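# Carry the table caddy from desk to counter

## Task

Move the table caddy off the desk and set it on the counter. It must finish upright, with practically nothing overhanging the counter's front edge or side edges. All three items it holds must still stand upright inside it. The spice jars are glass, so do not let them drop more than a few centimetres or bump them hard. The robot must not topple or be left leaning, or the task fails.

## Robot and tools

ROBOT. A Hello Robot Stretch 4, about 1.6 m tall. It has one arm: an omni-wheel base, a lift that rides up a mast, an arm that telescopes forward, a three-axis wrist and a five-finger hand. The base rim lies within 0.23 m of the base origin.

FRAMES. Base frame: origin on the floor below the base centre, x forward, y left, z up, metres. hand_pose is reported in it; the hand point sits 0.045 m in front of the palm and its printed position may be slightly wrong. Odometry frame: where the base frame was when the scene began. base_odometry counts wheel turns only, so slip looks like travel; heading is in rad, left positive, -3.142 to 3.142. If turned_by_wheels and turned_by_imu disagree by more than about 0.1 rad over one move, the base likely slipped or struck something.

TOOL move. One action per call. Possible contents: "base" and/or "joints", optionally with "speeds", "pace" or "contact_limits"; or "end_of_arm" by itself. "cameras" and "blocking" are not part of the action. A call with no action just reports state and all images.
- base: a relative offset from where the base last measured itself, never a pose. One key: {"translate_m": d} straight ahead (+) or back, -2 to 2 m; {"strafe_m": d} sideways, left +, -2 to 2 m; {"rotate_rad": d} turn in place, counter-clockwise +, -3.2 to 3.2. translate_m and strafe_m may be combined into one straight diagonal drive; rotate_rad may not be combined.
- joints: absolute targets, each named separately. lift_m 0 to 1.2 m; arm_m 0 to 0.55 m extension; wrist_yaw_rad -1.134 to 4.276 (0 ahead, + left, 3.14 folded back); wrist_pitch_rad -1.117 to 4.259 (0 level, 1.57 pointing down); wrist_roll_rad -1.117 to 4.259 (0 palm up, 1.57 palm toward robot's right, 3.14 palm down). Fingers hand_little, hand_ring, hand_middle, hand_index, hand_thumb_bend: -1 curled to +1 straight. hand_thumb_turn: -1 opposite the fingers to +1 beside the palm. hand_force_limit -1 to 1 is a setting: closing stops at about 0 N (-1) to 10 N (+1), 15 N for thumb motors. hand_speed -0.96 to 1 is a setting; -0.94 or lower gives a gentle grip. Out-of-range joint targets are clipped and reported; other bad values are refused.
- pace: "slow", "default", "fast" or "max". speeds: per-joint top speed (lift_m, arm_m, wrist axes) instead of pace. High lift slows the base.
- contact_limits: 0 (gentlest) to 1 for arm_m, lift_m, translate_m, strafe_m, rotate_rad, given beside the matching command; default 0.5. With a load in hand, keep lift_m's limit at 0.15 or more for 1 kg.
- end_of_arm: "enable_torque" re-powers wrist motors that switched off.
- cameras: list of "head_camera", "head_left_camera", "head_right_camera", "wrist_camera" or "all"; [] for none.
- blocking: true/omitted waits until everything rests; false returns within about 0.5 s while motion continues. Each action lasts at most about 14-15 s.

OTHER TOOLS. wait(seconds 0 to 10, cameras) lets time pass and returns state, early if running moves finish. stop(cameras) brakes all motions. zoom_image(camera, region [x0,y0,x1,y1] in pixels, at most 504 per side) magnifies the latest image of that camera. show_instructions shows the reference image. finished_scene(scene) ends the current scene with its number; the goal must then hold with no help from the robot.

RESULTS. "move" reads done or the worst status. Statuses: done, moving, off_target (resting short and maybe still pushing), contact_stop (the lift, arm or wheels were resisted and went slack), time_out, limit_stop_at_own_body, limit_stop_at_tilt (lean above 6 degrees), torque_fault. After a refused call or an unplanned stop, the rest of that reply's move, wait and finished_scene calls are skipped. on_its_own lists things the robot did unasked, such as slack joints. lidar_m: 12 ranges in metres, 30-degree sectors counter-clockwise from straight ahead (4th left, 7th behind, 10th right); "-" means nothing or closer than 0.25 m; glass can be missed. wrist_depth_mm: 7x7 grid of depths 100-2000 mm, read from the top left. base_tilt in degrees forward/right. motor_effort in percent with the peak in brackets; servo_current in mA. hand_stopped_by gives six words (little, ring, middle, index, thumb_bend, thumb_turn): moving, target, force, stalled, fault. <finger>_load_n is fingertip force in N, positive when pushed open; a lost grip shows as loads falling near 0.

HAND. Straight fingers stick out 0.06-0.07 m past the hand point and lie 0.06 m behind it along the palm's normal. With the thumb turned in front, the hand wraps objects about 0.035-0.065 m thick, or a handle down to 0.025 m. A motor only starts when its target changes by 0.002 or more; to tighten, raise hand_force_limit and send a more closed target; to loosen, send a more open one. The wrist camera sits behind the palm heel and can collide.

AVOID. Tilting the wrist up with roll, or with the hand low over the base (lift below about 0.25 m), can hit the robot's own body. Carrying over 1 kg with arm_m above 0.2 while driving or turning, especially fast, risks a tip-over. Keep the caddy level, move it slowly, lower it gently onto the counter well inside its edges, and never let the glass jars fall or knock. Do not ram fixed furniture or push hard with the hand.

Each tool is called after "Emit:" as name(argument=value, ...) on one line, values as JSON.

Reference images:

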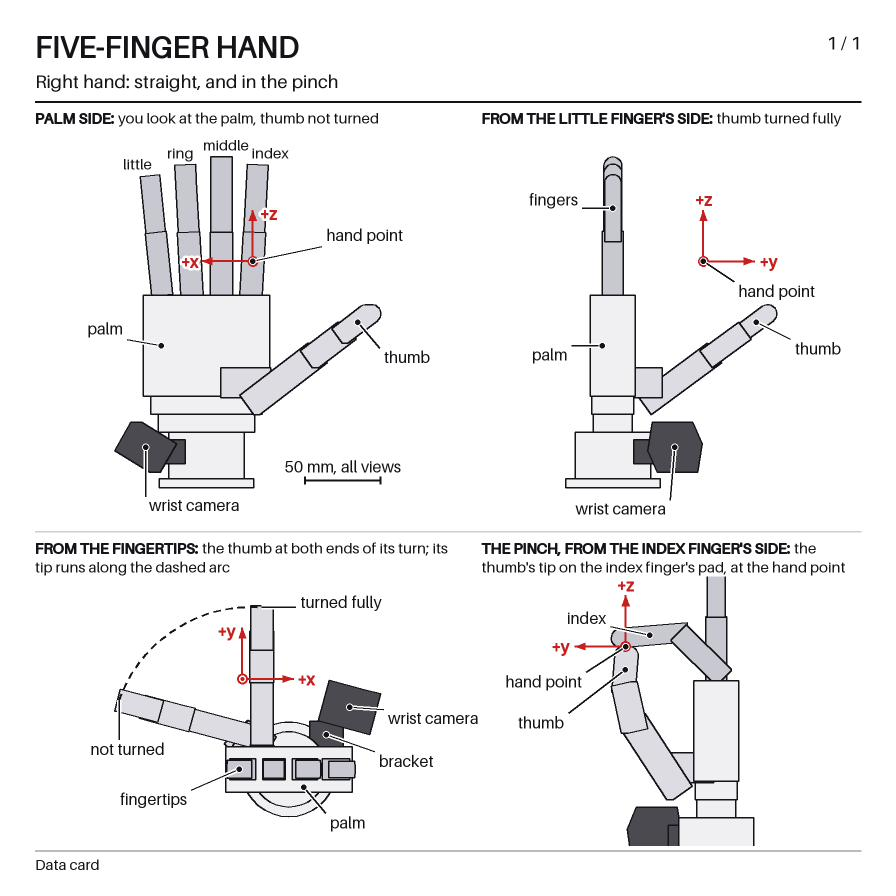

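## Session

Emit:
move(cameras=["all"])

Scene clock: 0.00 s.
base_odometry: x=+0.000 y=+0.000 heading=+0.000
turned_by_wheels: +0.000
turned_by_imu: +0.000
base_tilt: forward=+0.8 right=-0.6
lidar_m: 1.74 1.49 1.16 1.38 1.61 1.59 1.93 2.23 1.72 2.00 1.67 1.65
base_status: not commanded
joint_positions: lift_m=+0.154 arm_m=+0.000 wrist_yaw_rad=+3.157 wrist_pitch_rad=+0.002 wrist_roll_rad=+0.000 hand_little=+1.000 hand_ring=+1.000 hand_middle=+1.000 hand_index=+1.000 hand_thumb_turn=+1.000 hand_thumb_bend=+1.000 hand_force_limit=+0.000 hand_speed=-0.800
joint_status: not commanded
measured_speeds: all 0
hand_stopped_by: target,target,target,target,target,target
little_load_n: 0.0
ring_load_n: 0.0
middle_load_n: 0.0
index_load_n: 0.0
thumb_bend_load_n: -0.5
thumb_turn_load_n: 0.0
motor_effort: lift_m=+23 arm_m=-3 wheel_0=+0 wheel_1=+0 wheel_2=+0
servo_current: wrist_yaw_rad=46 wrist_pitch_rad=33 wrist_roll_rad=33
hand_pose: x=-0.0525 y=+0.1148 z=+0.3917 quat_wxyz=(-0.503, -0.504, +0.497, +0.495) (m; base frame)
wrist_depth_mm: - 145 145 - - - - / - 119 144 - - - - / - 121 158 - - - 1983 / 146 145 222 - - - - / 216 - - - - - - / 216 1182 141 131 208 - - / 223 820 - - - - -
pictures: head_camera, head_left_camera, head_right_camera, wrist_camera

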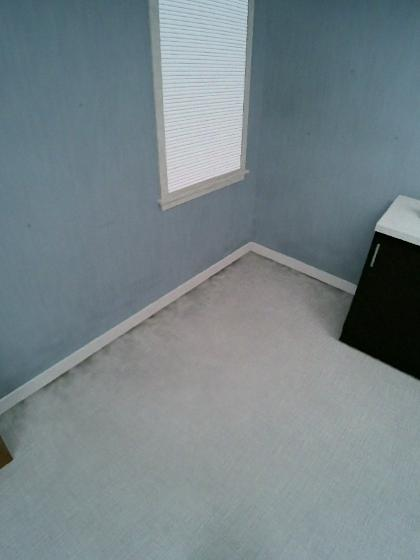

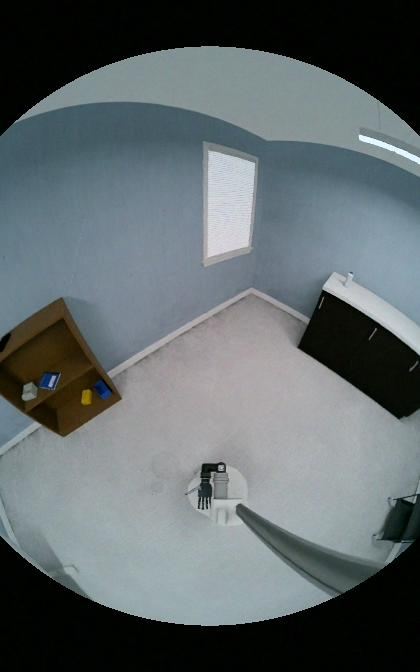

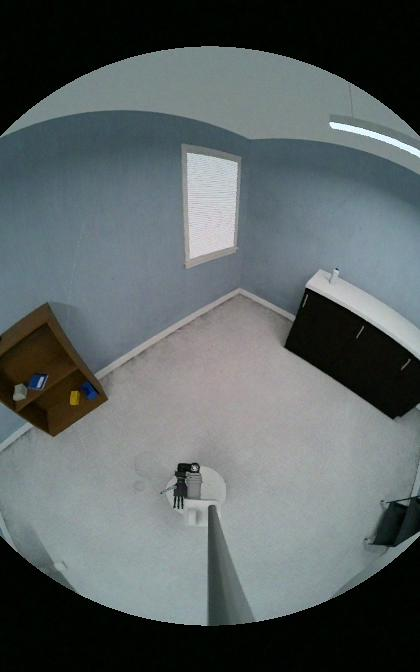

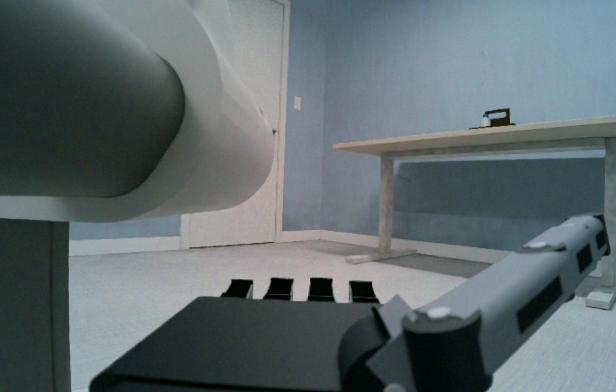

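Emit:
zoom_image(camera="wrist_camera", region=[440, 80, 560, 160])

Emit:
zoom_image(camera="head_right_camera", region=[280, 240, 420, 420])

Scaled by 4.200.

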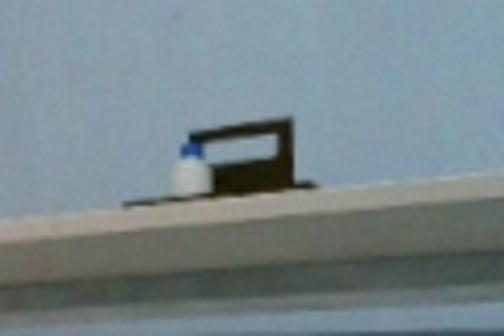

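Scaled by 2.800 from the camera's 420x672 image, which has a finer 600x960 frame.

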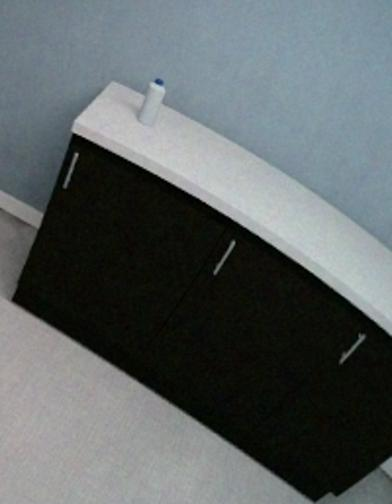

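Emit:
move(base={"rotate_rad": 3.1}, joints={"lift_m": 0.6}, cameras=["all"])

Scene clock: 3.67 s.
move: done
base_odometry: x=+0.000 y=+0.000 heading=+3.099
turned_by_wheels: +3.099
turned_by_imu: +3.052
base_tilt: forward=+0.8 right=-0.7
lidar_m: 1.77 2.27 1.73 1.83 1.70 1.68 1.84 1.49 1.15 1.28 2.41 1.58
base_status: done
joint_positions: lift_m=+0.600 arm_m=+0.000 wrist_yaw_rad=+3.157 wrist_pitch_rad=+0.002 wrist_roll_rad=+0.000 hand_little=+1.000 hand_ring=+1.000 hand_middle=+1.000 hand_index=+1.000 hand_thumb_turn=+1.000 hand_thumb_bend=+1.000 hand_force_limit=+0.000 hand_speed=-0.800
joint_status: all done
measured_speeds: all 0
hand_stopped_by: target,target,target,target,target,target
little_load_n: 0.0
ring_load_n: 0.0
middle_load_n: -0.5
index_load_n: 0.0
thumb_bend_load_n: 0.0
thumb_turn_load_n: 0.0
motor_effort: lift_m=+26(30) arm_m=-3(4) wheel_0=-3(10) wheel_1=-2(12) wheel_2=-2(11)
servo_current: wrist_yaw_rad=39(65) wrist_pitch_rad=46(46) wrist_roll_rad=46(59)
hand_pose: x=-0.0525 y=+0.1148 z=+0.8376 quat_wxyz=(-0.503, -0.504, +0.497, +0.495) (m; base frame)
wrist_depth_mm: - 145 145 - - - - / - 126 144 - - - - / - 123 161 - - - - / 146 145 214 - - - - / 217 - - - - - - / 218 - 126 130 208 - - / - - - - - - -
pictures: head_camera, head_left_camera, head_right_camera, wrist_camera
camera_calibration:
wrist_camera: T_world_to_cam=[[-0.0477619, 0.998311, 0.0330843, -0.116097], [-0.00497247, 0.0328841, -0.999447, 0.833317], [-0.998846, -0.0479, 0.00339346, 0.110829], [0, 0, 0, 1]] pos_world=[0.1093, 0.0938065, 0.836321]

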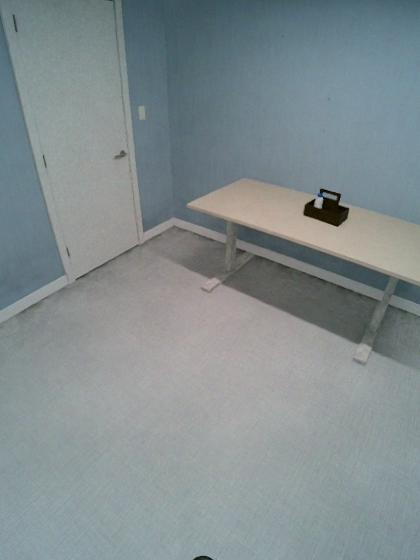

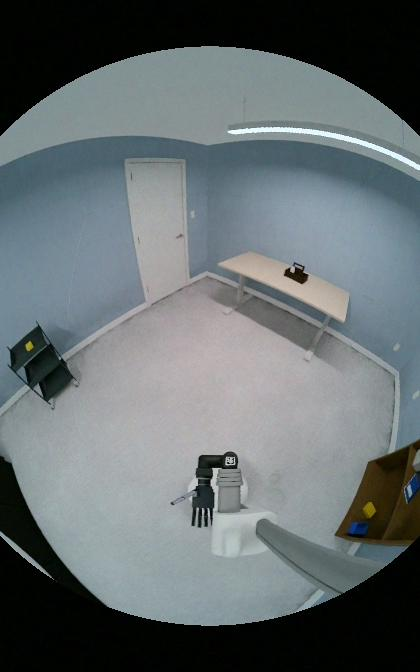

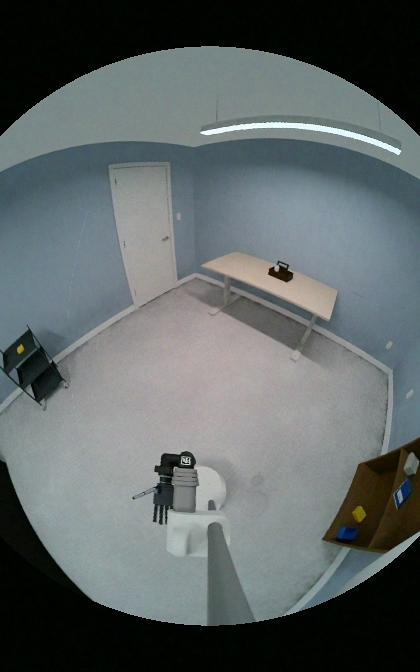

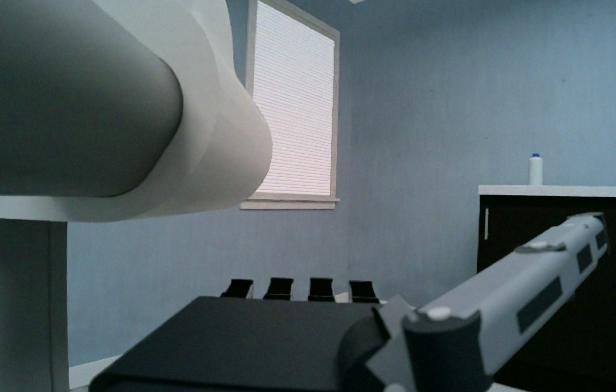

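Emit:
zoom_image(camera="head_camera", region=[180, 160, 420, 380])

Emit:
zoom_image(camera="head_camera", region=[290, 180, 360, 240])

Scaled by 2.100 from the camera's 420x560 image, which has a finer 1200x1600 frame.

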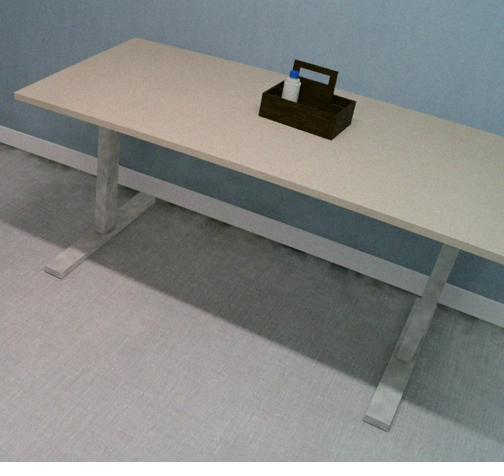

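Scaled by 7.200 from the camera's 420x560 image, which has a finer 1200x1600 frame.

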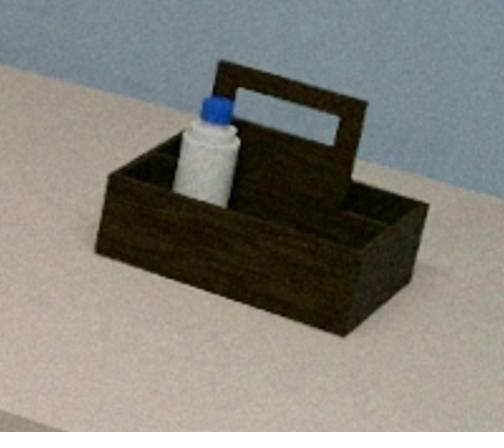

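Emit:
move(base={"rotate_rad": -0.67}, joints={"lift_m": 0.9, "wrist_yaw_rad": 0.0})

Emit:
move(base={"strafe_m": 0.43, "translate_m": 0.6}, cameras=["all"])

Scene clock: 14.87 s.
move: done
base_odometry: x=+0.000 y=+0.000 heading=+2.430
turned_by_wheels: -0.670
turned_by_imu: -0.661
base_tilt: forward=+0.7 right=-0.7
lidar_m: 1.58 1.71 2.33 1.74 1.76 1.77 1.69 2.04 1.53 1.16 1.23 2.17
base_status: done
joint_positions: lift_m=+0.900 arm_m=+0.000 wrist_yaw_rad=+0.002 wrist_pitch_rad=+0.002 wrist_roll_rad=+0.000 hand_little=+1.000 hand_ring=+1.000 hand_middle=+1.000 hand_index=+1.000 hand_thumb_turn=+1.000 hand_thumb_bend=+1.000 hand_force_limit=+0.000 hand_speed=-0.800
joint_status: all done
measured_speeds: all 0
hand_stopped_by: target,target,target,target,target,target
little_load_n: 0.0
ring_load_n: 0.0
middle_load_n: 0.0
index_load_n: 0.0
thumb_bend_load_n: 0.0
thumb_turn_load_n: 0.0
motor_effort: lift_m=+25(29) arm_m=-4(4) wheel_0=+2(10) wheel_1=+0(11) wheel_2=+2(9)
servo_current: wrist_yaw_rad=52(137) wrist_pitch_rad=39(46) wrist_roll_rad=39(65)
hand_pose: x=+0.3928 y=-0.1177 z=+1.1376 quat_wxyz=(+0.499, +0.500, +0.501, +0.500) (m; base frame)
wrist_depth_mm: - - - - - - - / - - - - - - - / - - - - - - - / - - - - - - - / - - - - - - - / - - 140 131 208 - - / - - - - - - -
pictures: none

Scene clock: 18.70 s.
move: done
base_odometry: x=-0.735 y=+0.067 heading=+2.430
turned_by_wheels: +0.000
turned_by_imu: +0.000
base_tilt: forward=+0.9 right=-0.6
lidar_m: 1.03 1.06 1.85 1.79 1.59 1.83 2.27 2.34 1.64 1.58 2.03 1.06
base_status: done
joint_positions: lift_m=+0.900 arm_m=+0.000 wrist_yaw_rad=+0.002 wrist_pitch_rad=+0.002 wrist_roll_rad=+0.000 hand_little=+1.000 hand_ring=+1.000 hand_middle=+1.000 hand_index=+1.000 hand_thumb_turn=+1.000 hand_thumb_bend=+1.000 hand_force_limit=+0.000 hand_speed=-0.800
joint_status: not commanded
measured_speeds: all 0
hand_stopped_by: target,target,target,target,target,target
little_load_n: 0.0
ring_load_n: 0.0
middle_load_n: 0.0
index_load_n: 0.0
thumb_bend_load_n: 0.0
thumb_turn_load_n: 0.0
motor_effort: lift_m=+26(26) arm_m=-3(4) wheel_0=-3(8) wheel_1=+4(17) wheel_2=-4(13)
servo_current: wrist_yaw_rad=52(59) wrist_pitch_rad=39(46) wrist_roll_rad=46(72)
hand_pose: x=+0.3927 y=-0.1178 z=+1.1376 quat_wxyz=(+0.499, +0.500, +0.501, +0.500) (m; base frame)
wrist_depth_mm: - - - - - - - / - - - - - - - / - - - - - - - / - - - - - - - / - - - - - - - / 1160 1255 140 130 185 - - / 891 - - - - - -
pictures: head_camera, head_left_camera, head_right_camera, wrist_camera
camera_calibration:
wrist_camera: T_world_to_cam=[[0.034068, -0.998873, 0.033059, -0.139961], [0.00452034, -0.0329238, -0.999448, 1.13153], [0.999409, 0.0341986, 0.0033936, -0.231701], [0, 0, 0, 1]] pos_world=[0.231218, -0.0946246, 1.13632]

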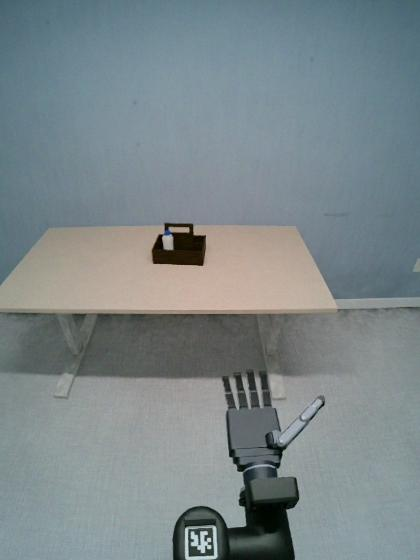

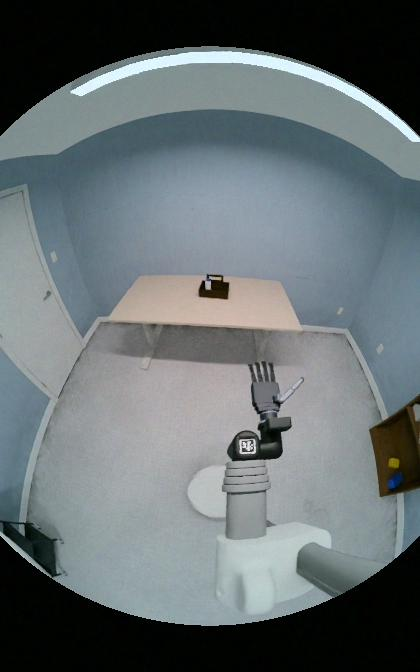

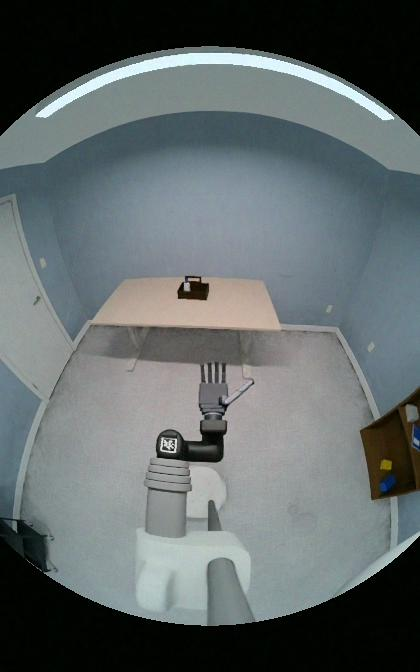

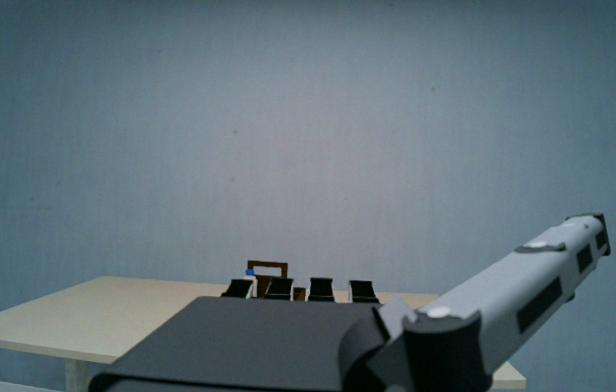

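Emit:
zoom_image(camera="head_camera", region=[140, 215, 220, 275])

Emit:
zoom_image(camera="wrist_camera", region=[220, 240, 320, 310])

Scaled by 6.300 from the camera's 420x560 image, which has a finer 1200x1600 frame.

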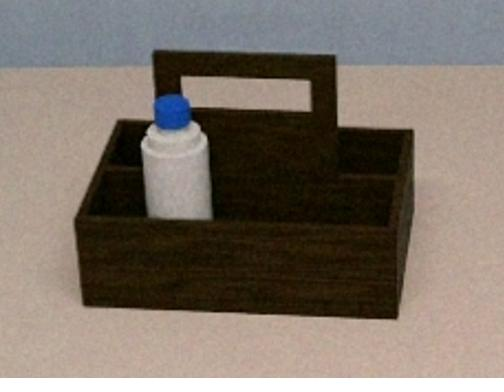

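Scaled by 5.040.

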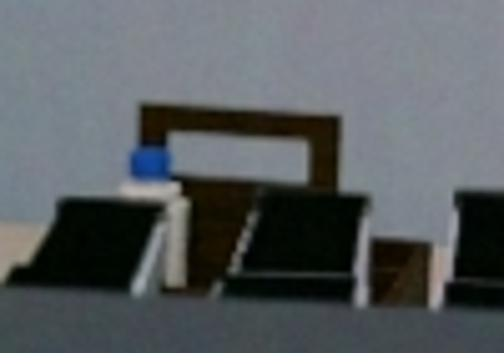

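Emit:
move(base={"rotate_rad": -0.09})

Emit:
move(base={"translate_m": 0.5, "strafe_m": 0.25}, joints={"lift_m": 0.8}, cameras=["all"])

Scene clock: 31.00 s.
move: done
base_odometry: x=-0.735 y=+0.066 heading=+2.340
turned_by_wheels: -0.089
turned_by_imu: -0.089
base_tilt: forward=+0.9 right=-0.8
lidar_m: 1.00 1.04 1.46 1.79 1.59 1.67 2.27 2.32 2.03 1.58 1.65 1.10
base_status: done
joint_positions: lift_m=+0.900 arm_m=+0.000 wrist_yaw_rad=+0.002 wrist_pitch_rad=+0.002 wrist_roll_rad=+0.000 hand_little=+1.000 hand_ring=+1.000 hand_middle=+1.000 hand_index=+1.000 hand_thumb_turn=+1.000 hand_thumb_bend=+1.000 hand_force_limit=+0.000 hand_speed=-0.800
joint_status: not commanded
measured_speeds: all 0
hand_stopped_by: target,target,target,target,target,target
little_load_n: 0.0
ring_load_n: 0.0
middle_load_n: 0.0
index_load_n: 0.0
thumb_bend_load_n: 0.0
thumb_turn_load_n: 0.0
motor_effort: lift_m=+25(26) arm_m=-4(4) wheel_0=+3(4) wheel_1=+2(10) wheel_2=+1(7)
servo_current: wrist_yaw_rad=46(59) wrist_pitch_rad=33(39) wrist_roll_rad=33(72)
hand_pose: x=+0.3927 y=-0.1178 z=+1.1376 quat_wxyz=(+0.499, +0.500, +0.501, +0.500) (m; base frame)
wrist_depth_mm: - - - - - - - / - - - - - - - / - - - - - - - / - - - - - - - / - - - - - - - / 1182 1255 129 130 - - - / 831 866 - - - - -
pictures: none

Scene clock: 34.23 s.
move: done
base_odometry: x=-1.262 y=+0.252 heading=+2.340
turned_by_wheels: +0.000
turned_by_imu: +0.000
base_tilt: forward=+0.8 right=-0.7
lidar_m: 0.51 0.53 0.72 1.56 1.62 1.77 2.79 2.86 1.93 1.83 0.79 0.56
base_status: done
joint_positions: lift_m=+0.800 arm_m=+0.000 wrist_yaw_rad=+0.002 wrist_pitch_rad=+0.002 wrist_roll_rad=+0.000 hand_little=+1.000 hand_ring=+1.000 hand_middle=+1.000 hand_index=+1.000 hand_thumb_turn=+1.000 hand_thumb_bend=+1.000 hand_force_limit=+0.000 hand_speed=-0.800
joint_status: all done
measured_speeds: all 0
hand_stopped_by: target,target,target,target,target,target
little_load_n: 0.0
ring_load_n: 0.0
middle_load_n: 0.0
index_load_n: 0.0
thumb_bend_load_n: 0.0
thumb_turn_load_n: 0.0
motor_effort: lift_m=+18(25) arm_m=-4(4) wheel_0=+2(5) wheel_1=+4(19) wheel_2=-3(14)
servo_current: wrist_yaw_rad=46(59) wrist_pitch_rad=39(46) wrist_roll_rad=52(72)
hand_pose: x=+0.3927 y=-0.1178 z=+1.0382 quat_wxyz=(+0.499, +0.500, +0.501, +0.500) (m; base frame)
wrist_depth_mm: - - - - - - - / - - - - - - - / - - - - - - - / - - - - - - - / - - - - - - - / 866 904 128 130 - - - / 634 654 - - - - -
pictures: head_camera, head_left_camera, head_right_camera, wrist_camera
camera_calibration:
wrist_camera: T_world_to_cam=[[0.0339681, -0.998876, 0.0330582, -0.136651], [0.00451705, -0.0329235, -0.999448, 1.03219], [0.999413, 0.0340987, 0.00339362, -0.231374], [0, 0, 0, 1]] pos_world=[0.231218, -0.0946247, 1.03692]

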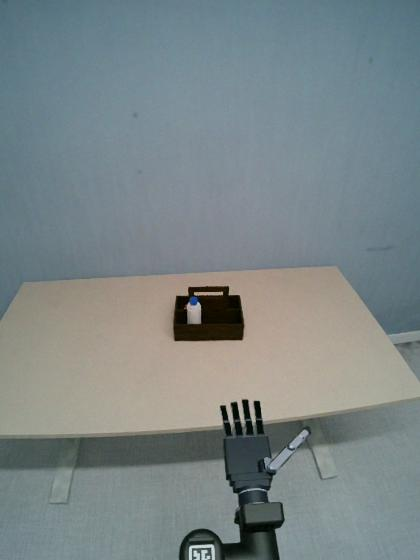

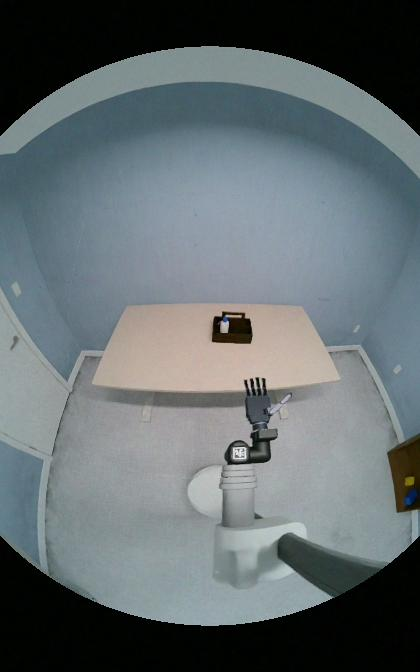

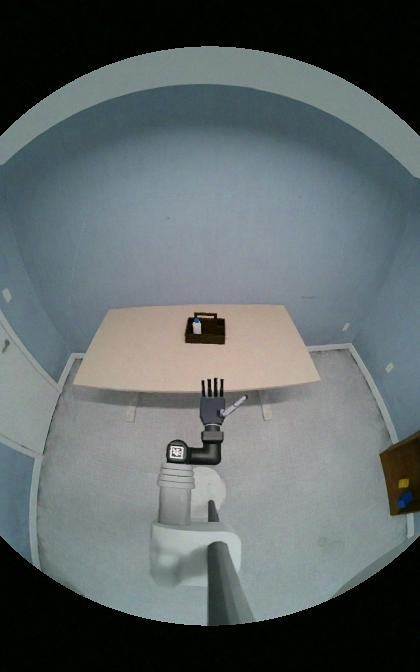

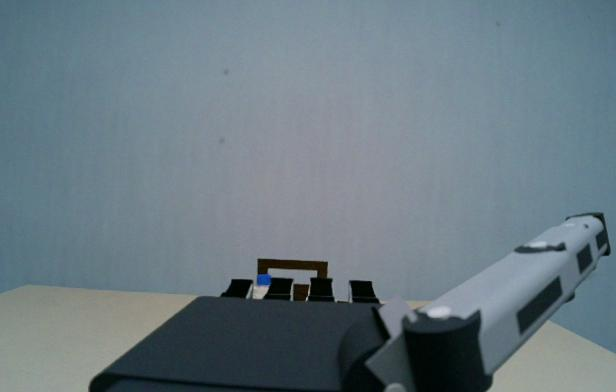

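Emit:
zoom_image(camera="head_camera", region=[165, 275, 255, 345])

Emit:
zoom_image(camera="wrist_camera", region=[240, 240, 340, 310])

Scaled by 5.600 from the camera's 420x560 image, which has a finer 1200x1600 frame.

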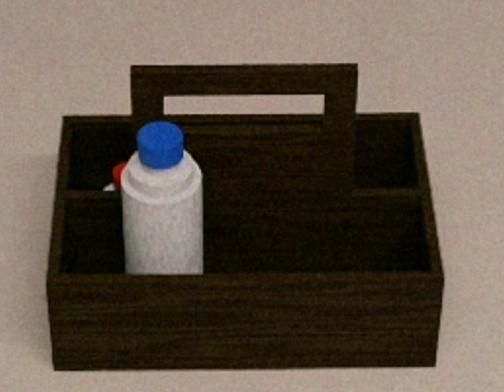

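Scaled by 5.040.

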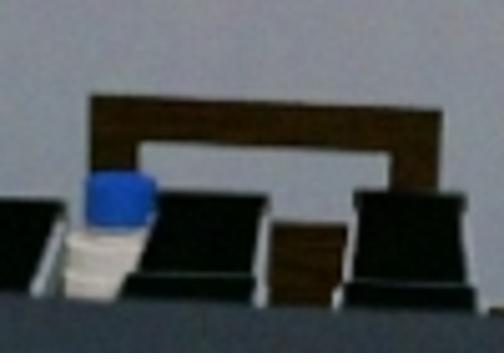

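Emit:
move(base={"rotate_rad": 0.52}, joints={"hand_thumb_turn": -1, "hand_little": -1, "hand_speed": 0.0})

Emit:
move(base={"translate_m": -0.07, "strafe_m": -0.41}, joints={"lift_m": 0.75}, cameras=["head_camera", "wrist_camera"])

Scene clock: 58.20 s.
move: done
base_odometry: x=-1.262 y=+0.252 heading=+2.860
turned_by_wheels: +0.520
turned_by_imu: +0.511
base_tilt: forward=+0.8 right=-0.6
lidar_m: 0.55 0.70 1.56 1.63 1.79 2.76 2.88 1.95 1.82 0.80 0.53 0.50
base_status: done
joint_positions: lift_m=+0.800 arm_m=+0.000 wrist_yaw_rad=+0.002 wrist_pitch_rad=+0.002 wrist_roll_rad=+0.000 hand_little=-1.000 hand_ring=+1.000 hand_middle=+1.000 hand_index=+1.000 hand_thumb_turn=-1.000 hand_thumb_bend=+1.000 hand_force_limit=+0.000 hand_speed=+0.000
joint_status: all done
measured_speeds: all 0
hand_stopped_by: target,target,target,target,target,target
little_load_n: 0.5
ring_load_n: 0.0
middle_load_n: 0.0
index_load_n: 0.0
thumb_bend_load_n: -0.5
thumb_turn_load_n: 0.0
motor_effort: lift_m=+19(19) arm_m=-4(4) wheel_0=-2(10) wheel_1=-2(11) wheel_2=-1(10)
servo_current: wrist_yaw_rad=39(59) wrist_pitch_rad=33(39) wrist_roll_rad=39(65)
hand_pose: x=+0.3927 y=-0.1178 z=+1.0382 quat_wxyz=(+0.499, +0.500, +0.501, +0.500) (m; base frame)
wrist_depth_mm: - - - - - 991 931 / - 1708 - - - 991 904 / 1430 1708 - - - 991 891 / - 1756 - - - 976 891 / - 1756 148 - - 960 904 / - 1661 127 130 - 946 569 / 597 654 - - - - 554
pictures: none

Scene clock: 61.00 s.
move: done
base_odometry: x=-1.081 y=+0.626 heading=+2.860
turned_by_wheels: +0.000
turned_by_imu: -0.001
base_tilt: forward=+0.9 right=-0.7
lidar_m: 0.44 0.54 1.95 2.04 2.14 2.89 2.72 1.56 1.46 1.78 0.43 0.40
base_status: done
joint_positions: lift_m=+0.750 arm_m=+0.000 wrist_yaw_rad=+0.002 wrist_pitch_rad=+0.002 wrist_roll_rad=+0.000 hand_little=-1.000 hand_ring=+1.000 hand_middle=+1.000 hand_index=+1.000 hand_thumb_turn=-1.000 hand_thumb_bend=+1.000 hand_force_limit=+0.000 hand_speed=+0.000
joint_status: all done
measured_speeds: all 0
hand_stopped_by: target,target,target,target,target,target
little_load_n: 0.0
ring_load_n: 0.0
middle_load_n: 0.0
index_load_n: 0.0
thumb_bend_load_n: 0.0
thumb_turn_load_n: 0.0
motor_effort: lift_m=+19(19) arm_m=-4(4) wheel_0=+5(15) wheel_1=-4(19) wheel_2=+2(5)
servo_current: wrist_yaw_rad=46(65) wrist_pitch_rad=33(46) wrist_roll_rad=39(65)
hand_pose: x=+0.3927 y=-0.1178 z=+0.9882 quat_wxyz=(+0.499, +0.500, +0.501, +0.500) (m; base frame)
wrist_depth_mm: - - - - 976 878 820 / 1808 - - - - 878 820 / 1808 - - - - 891 809 / 1808 - - - - 878 809 / 1756 1098 148 - - 854 820 / 741 778 129 130 - 842 798 / 530 544 - - - - 585
pictures: head_camera, wrist_camera
camera_calibration:
wrist_camera: T_world_to_cam=[[0.0338683, -0.998879, 0.0330574, -0.134975], [0.00451376, -0.0329232, -0.999448, 0.982217], [0.999416, 0.0339988, 0.00339365, -0.231215], [0, 0, 0, 1]] pos_world=[0.231218, -0.0946248, 0.986921]

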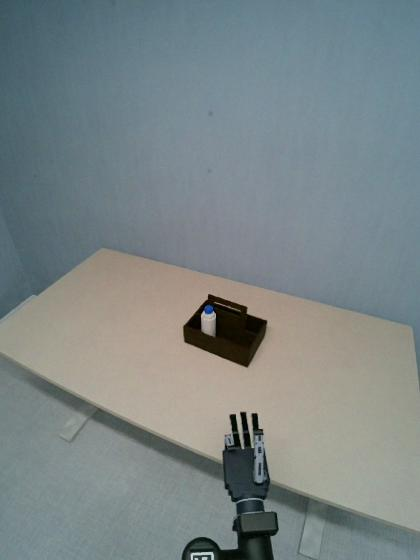

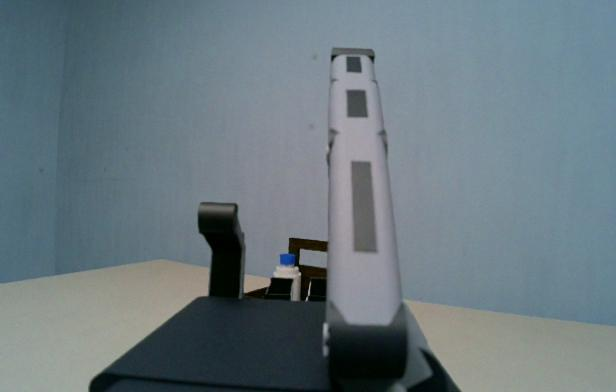

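Emit:
zoom_image(camera="head_camera", region=[170, 280, 280, 370])

Emit:
move(joints={"hand_thumb_turn": 0.5, "arm_m": 0.2, "lift_m": 0.7}, cameras=["wrist_camera", "head_camera"])

Scaled by 4.582 from the camera's 420x560 image, which has a finer 1200x1600 frame.

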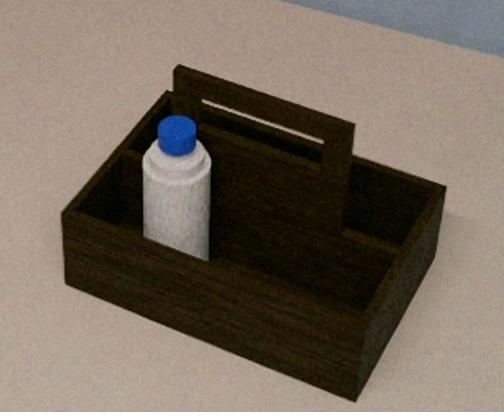

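Scene clock: 64.00 s.
move: done
base_odometry: x=-1.081 y=+0.626 heading=+2.860
turned_by_wheels: +0.000
turned_by_imu: -0.001
base_tilt: forward=+0.9 right=-0.7
lidar_m: 0.43 0.59 1.95 2.02 2.13 2.86 2.72 1.53 1.48 1.78 0.43 0.38
base_status: not commanded
joint_positions: lift_m=+0.700 arm_m=+0.200 wrist_yaw_rad=+0.002 wrist_pitch_rad=+0.002 wrist_roll_rad=+0.000 hand_little=-1.000 hand_ring=+1.000 hand_middle=+1.000 hand_index=+1.000 hand_thumb_turn=+0.500 hand_thumb_bend=+1.000 hand_force_limit=+0.000 hand_speed=+0.000
joint_status: all done
measured_speeds: all 0
hand_stopped_by: target,target,target,target,target,target
little_load_n: 0.0
ring_load_n: 0.0
middle_load_n: 0.0
index_load_n: 0.0
thumb_bend_load_n: 0.0
thumb_turn_load_n: 0.5
motor_effort: lift_m=+18(19) arm_m=+5(8) wheel_0=+5(5) wheel_1=-4(4) wheel_2=+2(2)
servo_current: wrist_yaw_rad=46(59) wrist_pitch_rad=33(39) wrist_roll_rad=26(78)
hand_pose: x=+0.5925 y=-0.1178 z=+0.9382 quat_wxyz=(+0.499, +0.500, +0.501, +0.500) (m; base frame)
wrist_depth_mm: - - - 931 809 723 668 / 1618 - 991 917 809 715 668 / - - 991 904 798 715 654 / - - 1008 878 798 741 - / 946 976 149 452 778 - - / 585 627 129 130 - - - / 421 433 - - - - -
pictures: head_camera, wrist_camera
camera_calibration:
wrist_camera: T_world_to_cam=[[0.0338683, -0.998879, 0.0330574, -0.140089], [0.00451376, -0.0329232, -0.999448, 0.931343], [0.999416, 0.0339988, 0.00339365, -0.430729], [0, 0, 0, 1]] pos_world=[0.431018, -0.0946248, 0.936921]

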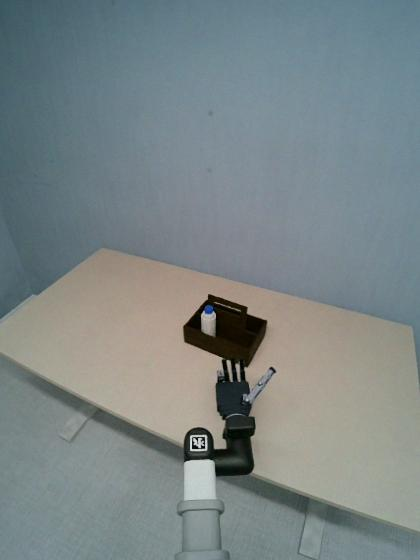

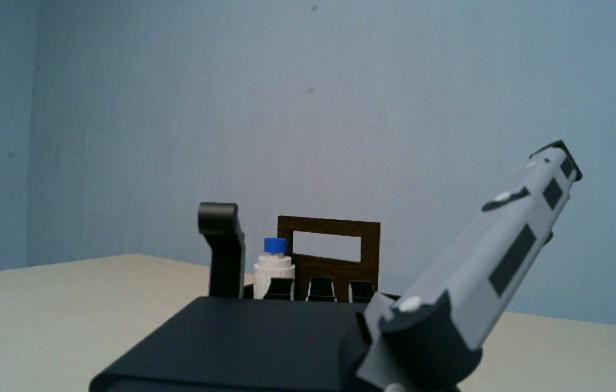

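Emit:
zoom_image(camera="wrist_camera", region=[230, 200, 410, 310])

Emit:
zoom_image(camera="head_camera", region=[170, 280, 290, 420])

Scaled by 2.800.

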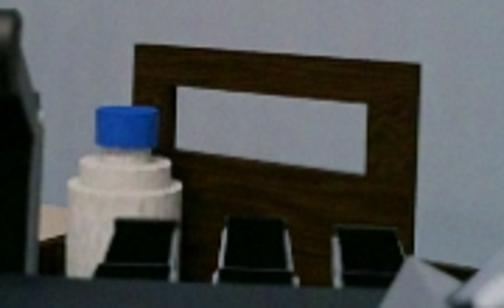

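Scaled by 3.600 from the camera's 420x560 image, which has a finer 1200x1600 frame.

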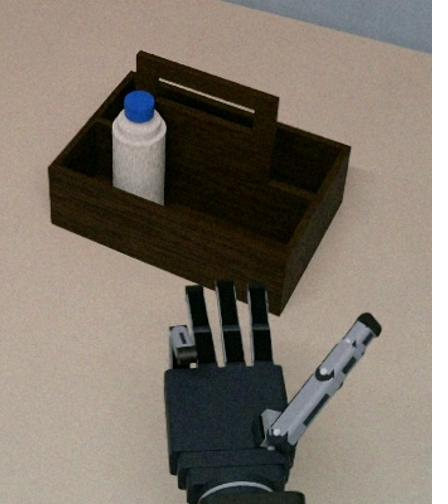

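Emit:
move(base={"rotate_rad": -0.1})

Emit:
move(base={"strafe_m": 0.076}, joints={"arm_m": 0.28}, cameras=["wrist_camera", "head_camera"])

Emit:
zoom_image(camera="wrist_camera", region=[200, 180, 420, 310])

Scene clock: 78.63 s.
move: done
base_odometry: x=-1.081 y=+0.626 heading=+2.760
turned_by_wheels: -0.100
turned_by_imu: -0.099
base_tilt: forward=+0.8 right=-0.6
lidar_m: 0.42 0.54 1.02 1.99 2.12 2.89 2.91 1.58 1.46 1.74 0.46 0.39
base_status: done
joint_positions: lift_m=+0.700 arm_m=+0.200 wrist_yaw_rad=+0.001 wrist_pitch_rad=+0.002 wrist_roll_rad=+0.000 hand_little=-1.000 hand_ring=+1.000 hand_middle=+1.000 hand_index=+1.000 hand_thumb_turn=+0.500 hand_thumb_bend=+1.000 hand_force_limit=+0.000 hand_speed=+0.000
joint_status: not commanded
measured_speeds: all 0
hand_stopped_by: target,target,target,target,target,target
little_load_n: 0.0
ring_load_n: 0.0
middle_load_n: 0.0
index_load_n: 0.0
thumb_bend_load_n: 0.0
thumb_turn_load_n: 0.5
motor_effort: lift_m=+18(19) arm_m=+5(6) wheel_0=+2(9) wheel_1=+1(12) wheel_2=+1(8)
servo_current: wrist_yaw_rad=59(59) wrist_pitch_rad=33(46) wrist_roll_rad=46(59)
hand_pose: x=+0.5925 y=-0.1179 z=+0.9382 quat_wxyz=(+0.499, +0.500, +0.501, +0.500) (m; base frame)
wrist_depth_mm: - - 960 854 778 715 676 / - - 960 866 788 715 668 / - - 946 854 778 715 654 / - - 946 842 778 723 - / 931 976 430 831 778 - - / 585 549 129 130 - - - / 421 433 - - - - -
pictures: none

Scene clock: 79.93 s.
move: done
base_odometry: x=-1.109 y=+0.555 heading=+2.760
turned_by_wheels: +0.000
turned_by_imu: +0.000
base_tilt: forward=+0.9 right=-0.6
lidar_m: 0.44 0.53 1.13 1.93 2.09 2.88 2.90 1.67 1.50 1.81 0.48 0.42
base_status: done
joint_positions: lift_m=+0.700 arm_m=+0.280 wrist_yaw_rad=+0.001 wrist_pitch_rad=+0.002 wrist_roll_rad=+0.000 hand_little=-1.000 hand_ring=+1.000 hand_middle=+1.000 hand_index=+1.000 hand_thumb_turn=+0.500 hand_thumb_bend=+1.000 hand_force_limit=+0.000 hand_speed=+0.000
joint_status: all done
measured_speeds: all 0
hand_stopped_by: target,target,target,target,target,target
little_load_n: 0.0
ring_load_n: 0.0
middle_load_n: 0.0
index_load_n: 0.0
thumb_bend_load_n: 0.0
thumb_turn_load_n: 0.0
motor_effort: lift_m=+18(19) arm_m=+5(8) wheel_0=-4(14) wheel_1=+4(15) wheel_2=+0(2)
servo_current: wrist_yaw_rad=46(59) wrist_pitch_rad=33(39) wrist_roll_rad=39(59)
hand_pose: x=+0.6725 y=-0.1179 z=+0.9382 quat_wxyz=(+0.499, +0.500, +0.501, +0.500) (m; base frame)
wrist_depth_mm: - 991 904 809 741 668 627 / - 1008 904 798 732 668 634 / - 976 891 798 723 676 627 / - 991 904 798 732 676 - / - 976 904 384 715 - - / 585 621 129 130 - - - / 421 433 - - - - -
pictures: head_camera, wrist_camera
camera_calibration:
wrist_camera: T_world_to_cam=[[0.0334691, -0.998893, 0.0330543, -0.14259], [0.0045006, -0.0329219, -0.999448, 0.930989], [0.99943, 0.0335994, 0.00339376, -0.510627], [0, 0, 0, 1]] pos_world=[0.510919, -0.0946254, 0.936921]

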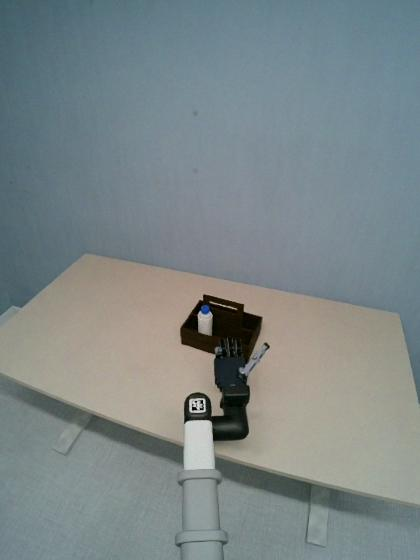

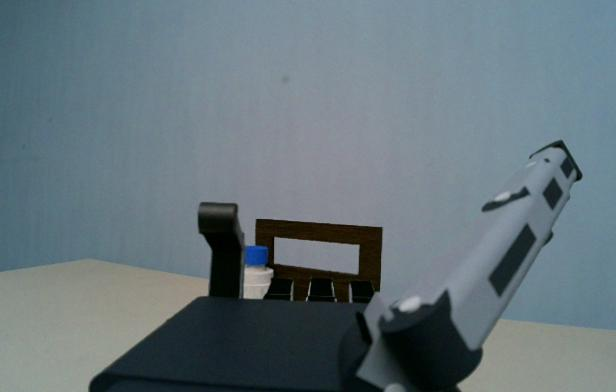

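Scaled by 2.291.

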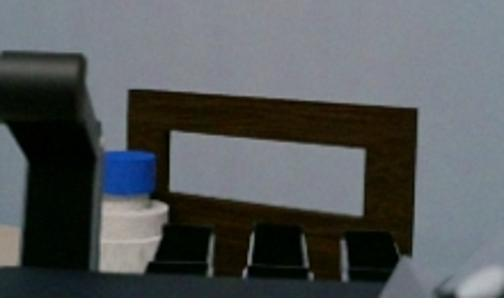

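Emit:
move(joints={"arm_m": 0.37}, cameras=["wrist_camera", "head_camera"])

Emit:
zoom_image(camera="wrist_camera", region=[200, 180, 420, 310])

Emit:
zoom_image(camera="head_camera", region=[170, 280, 290, 390])

Scene clock: 85.90 s.
move: done
base_odometry: x=-1.109 y=+0.555 heading=+2.760
turned_by_wheels: +0.000
turned_by_imu: -0.001
base_tilt: forward=+0.8 right=-0.6
lidar_m: 0.42 0.52 1.13 1.94 2.05 2.87 2.89 1.64 1.52 1.83 0.48 0.42
base_status: not commanded
joint_positions: lift_m=+0.700 arm_m=+0.370 wrist_yaw_rad=+0.001 wrist_pitch_rad=+0.002 wrist_roll_rad=+0.000 hand_little=-1.000 hand_ring=+1.000 hand_middle=+1.000 hand_index=+1.000 hand_thumb_turn=+0.500 hand_thumb_bend=+1.000 hand_force_limit=+0.000 hand_speed=+0.000
joint_status: all done
measured_speeds: all 0
hand_stopped_by: target,target,target,target,target,target
little_load_n: -0.5
ring_load_n: 0.0
middle_load_n: 0.0
index_load_n: 0.0
thumb_bend_load_n: 0.0
thumb_turn_load_n: 0.0
motor_effort: lift_m=+19(19) arm_m=+5(8) wheel_0=-4(4) wheel_1=+4(4) wheel_2=+0(0)
servo_current: wrist_yaw_rad=46(52) wrist_pitch_rad=33(39) wrist_roll_rad=52(65)
hand_pose: x=+0.7625 y=-0.1179 z=+0.9382 quat_wxyz=(+0.499, +0.500, +0.501, +0.500) (m; base frame)
wrist_depth_mm: - 891 788 715 647 597 559 / 991 891 788 715 647 591 559 / 991 891 809 715 647 597 549 / 991 891 788 707 654 597 - / 1008 878 798 683 627 - - / 580 621 129 130 - - - / 421 - - - - - -
pictures: head_camera, wrist_camera
camera_calibration:
wrist_camera: T_world_to_cam=[[0.0334691, -0.998893, 0.0330543, -0.145602], [0.0045006, -0.0329219, -0.999448, 0.930584], [0.99943, 0.0335994, 0.00339376, -0.600576], [0, 0, 0, 1]] pos_world=[0.600919, -0.0946254, 0.936921]

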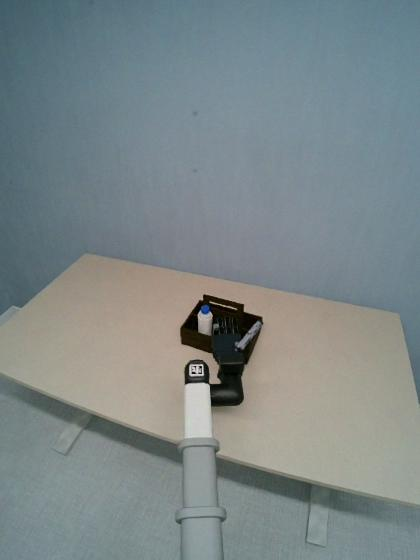

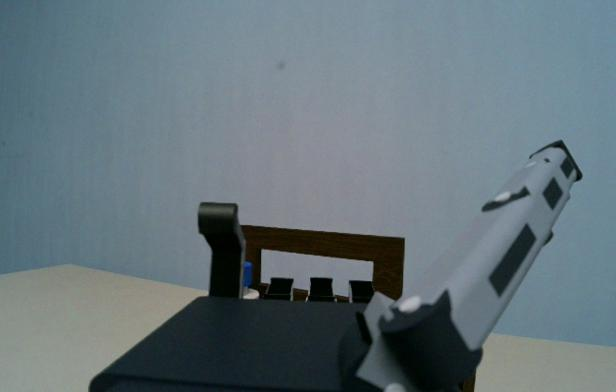

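Scaled by 2.291.

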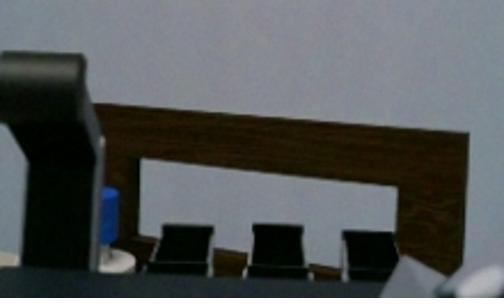

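Scaled by 4.200 from the camera's 420x560 image, which has a finer 1200x1600 frame.

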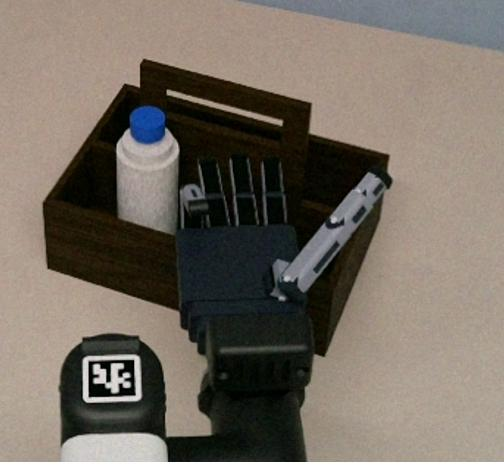

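Emit:
move(joints={"hand_thumb_turn": -1})

Emit:
move(joints={"arm_m": 0.477}, pace="slow", contact_limits={"arm_m": 0.0}, cameras=["wrist_camera", "head_camera"])

Emit:
zoom_image(camera="wrist_camera", region=[200, 180, 420, 310])

Emit:
zoom_image(camera="head_camera", region=[170, 280, 290, 390])

Scene clock: 89.87 s.
move: done
base_odometry: x=-1.109 y=+0.555 heading=+2.760
turned_by_wheels: +0.000
turned_by_imu: -0.001
base_tilt: forward=+0.8 right=-0.6
lidar_m: 0.43 0.54 1.11 1.92 2.07 2.88 2.90 1.67 1.54 1.80 0.47 0.42
base_status: not commanded
joint_positions: lift_m=+0.700 arm_m=+0.370 wrist_yaw_rad=+0.001 wrist_pitch_rad=+0.002 wrist_roll_rad=+0.000 hand_little=-1.000 hand_ring=+1.000 hand_middle=+1.000 hand_index=+1.000 hand_thumb_turn=-1.000 hand_thumb_bend=+1.000 hand_force_limit=+0.000 hand_speed=+0.000
joint_status: all done
measured_speeds: all 0
hand_stopped_by: target,target,target,target,target,target
little_load_n: 0.0
ring_load_n: 0.0
middle_load_n: 0.0
index_load_n: 0.0
thumb_bend_load_n: 0.0
thumb_turn_load_n: 0.0
motor_effort: lift_m=+18(19) arm_m=+6(6) wheel_0=-4(4) wheel_1=+4(4) wheel_2=+0(0)
servo_current: wrist_yaw_rad=46(59) wrist_pitch_rad=33(39) wrist_roll_rad=46(65)
hand_pose: x=+0.7625 y=-0.1179 z=+0.9382 quat_wxyz=(+0.499, +0.500, +0.501, +0.500) (m; base frame)
wrist_depth_mm: - 891 788 715 640 591 554 / 1008 891 788 732 621 591 554 / 991 904 788 715 - 597 554 / 991 904 798 723 - 585 554 / 976 866 798 294 - 585 549 / 585 615 129 130 - 574 549 / 418 - - - - - 466
pictures: none

Scene clock: 92.23 s.
move: done
base_odometry: x=-1.109 y=+0.555 heading=+2.760
turned_by_wheels: +0.000
turned_by_imu: +0.000
base_tilt: forward=+1.0 right=-0.7
lidar_m: 0.43 0.52 1.12 1.92 2.08 2.86 2.89 1.64 1.49 1.82 0.49 0.41
base_status: not commanded
joint_positions: lift_m=+0.700 arm_m=+0.477 wrist_yaw_rad=+0.001 wrist_pitch_rad=+0.002 wrist_roll_rad=+0.000 hand_little=-1.000 hand_ring=+1.000 hand_middle=+1.000 hand_index=+1.000 hand_thumb_turn=-1.000 hand_thumb_bend=+1.000 hand_force_limit=+0.000 hand_speed=+0.000
joint_status: all done
measured_speeds: all 0
hand_stopped_by: target,target,target,target,target,target
little_load_n: 0.0
ring_load_n: 0.0
middle_load_n: -0.5
index_load_n: 0.0
thumb_bend_load_n: 0.0
thumb_turn_load_n: 0.0
motor_effort: lift_m=+18(19) arm_m=+5(8) wheel_0=-4(4) wheel_1=+4(4) wheel_2=+0(0)
servo_current: wrist_yaw_rad=46(59) wrist_pitch_rad=39(39) wrist_roll_rad=46(65)
contact_limits: arm_m 0
hand_pose: x=+0.8694 y=-0.1179 z=+0.9382 quat_wxyz=(+0.499, +0.500, +0.501, +0.500) (m; base frame)
wrist_depth_mm: 866 768 676 603 544 504 466 / 866 759 676 621 535 504 473 / 854 759 676 615 - 504 473 / 854 759 668 615 - 496 469 / 854 759 198 179 - 488 469 / 580 615 129 130 - 484 459 / 421 - - - - - 462
pictures: head_camera, wrist_camera
camera_calibration:
wrist_camera: T_world_to_cam=[[0.0334691, -0.998893, 0.0330543, -0.149183], [0.0045006, -0.0329219, -0.999448, 0.930103], [0.99943, 0.0335994, 0.00339376, -0.707515], [0, 0, 0, 1]] pos_world=[0.707919, -0.0946254, 0.936921]

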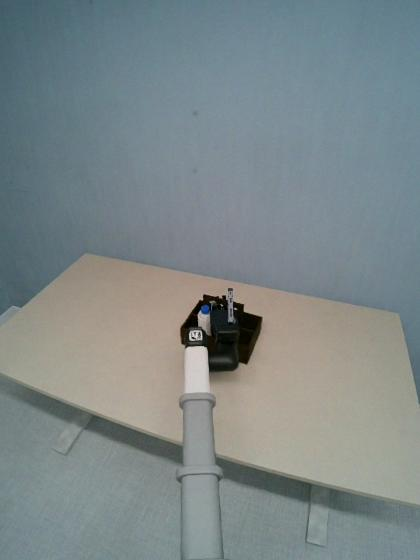

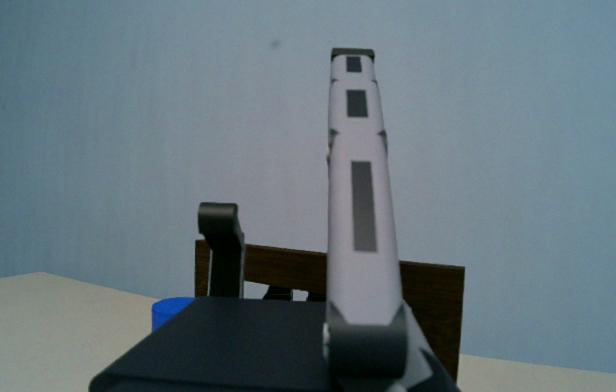

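Scaled by 2.291.

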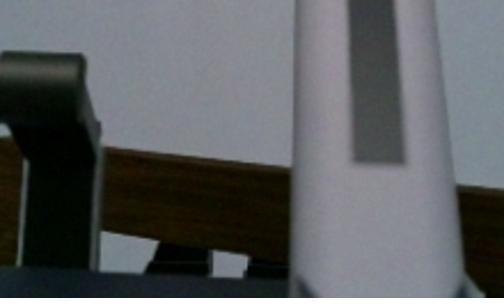

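Scaled by 4.200 from the camera's 420x560 image, which has a finer 1200x1600 frame.

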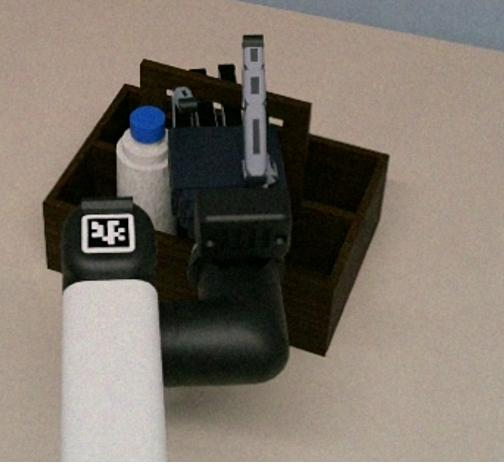

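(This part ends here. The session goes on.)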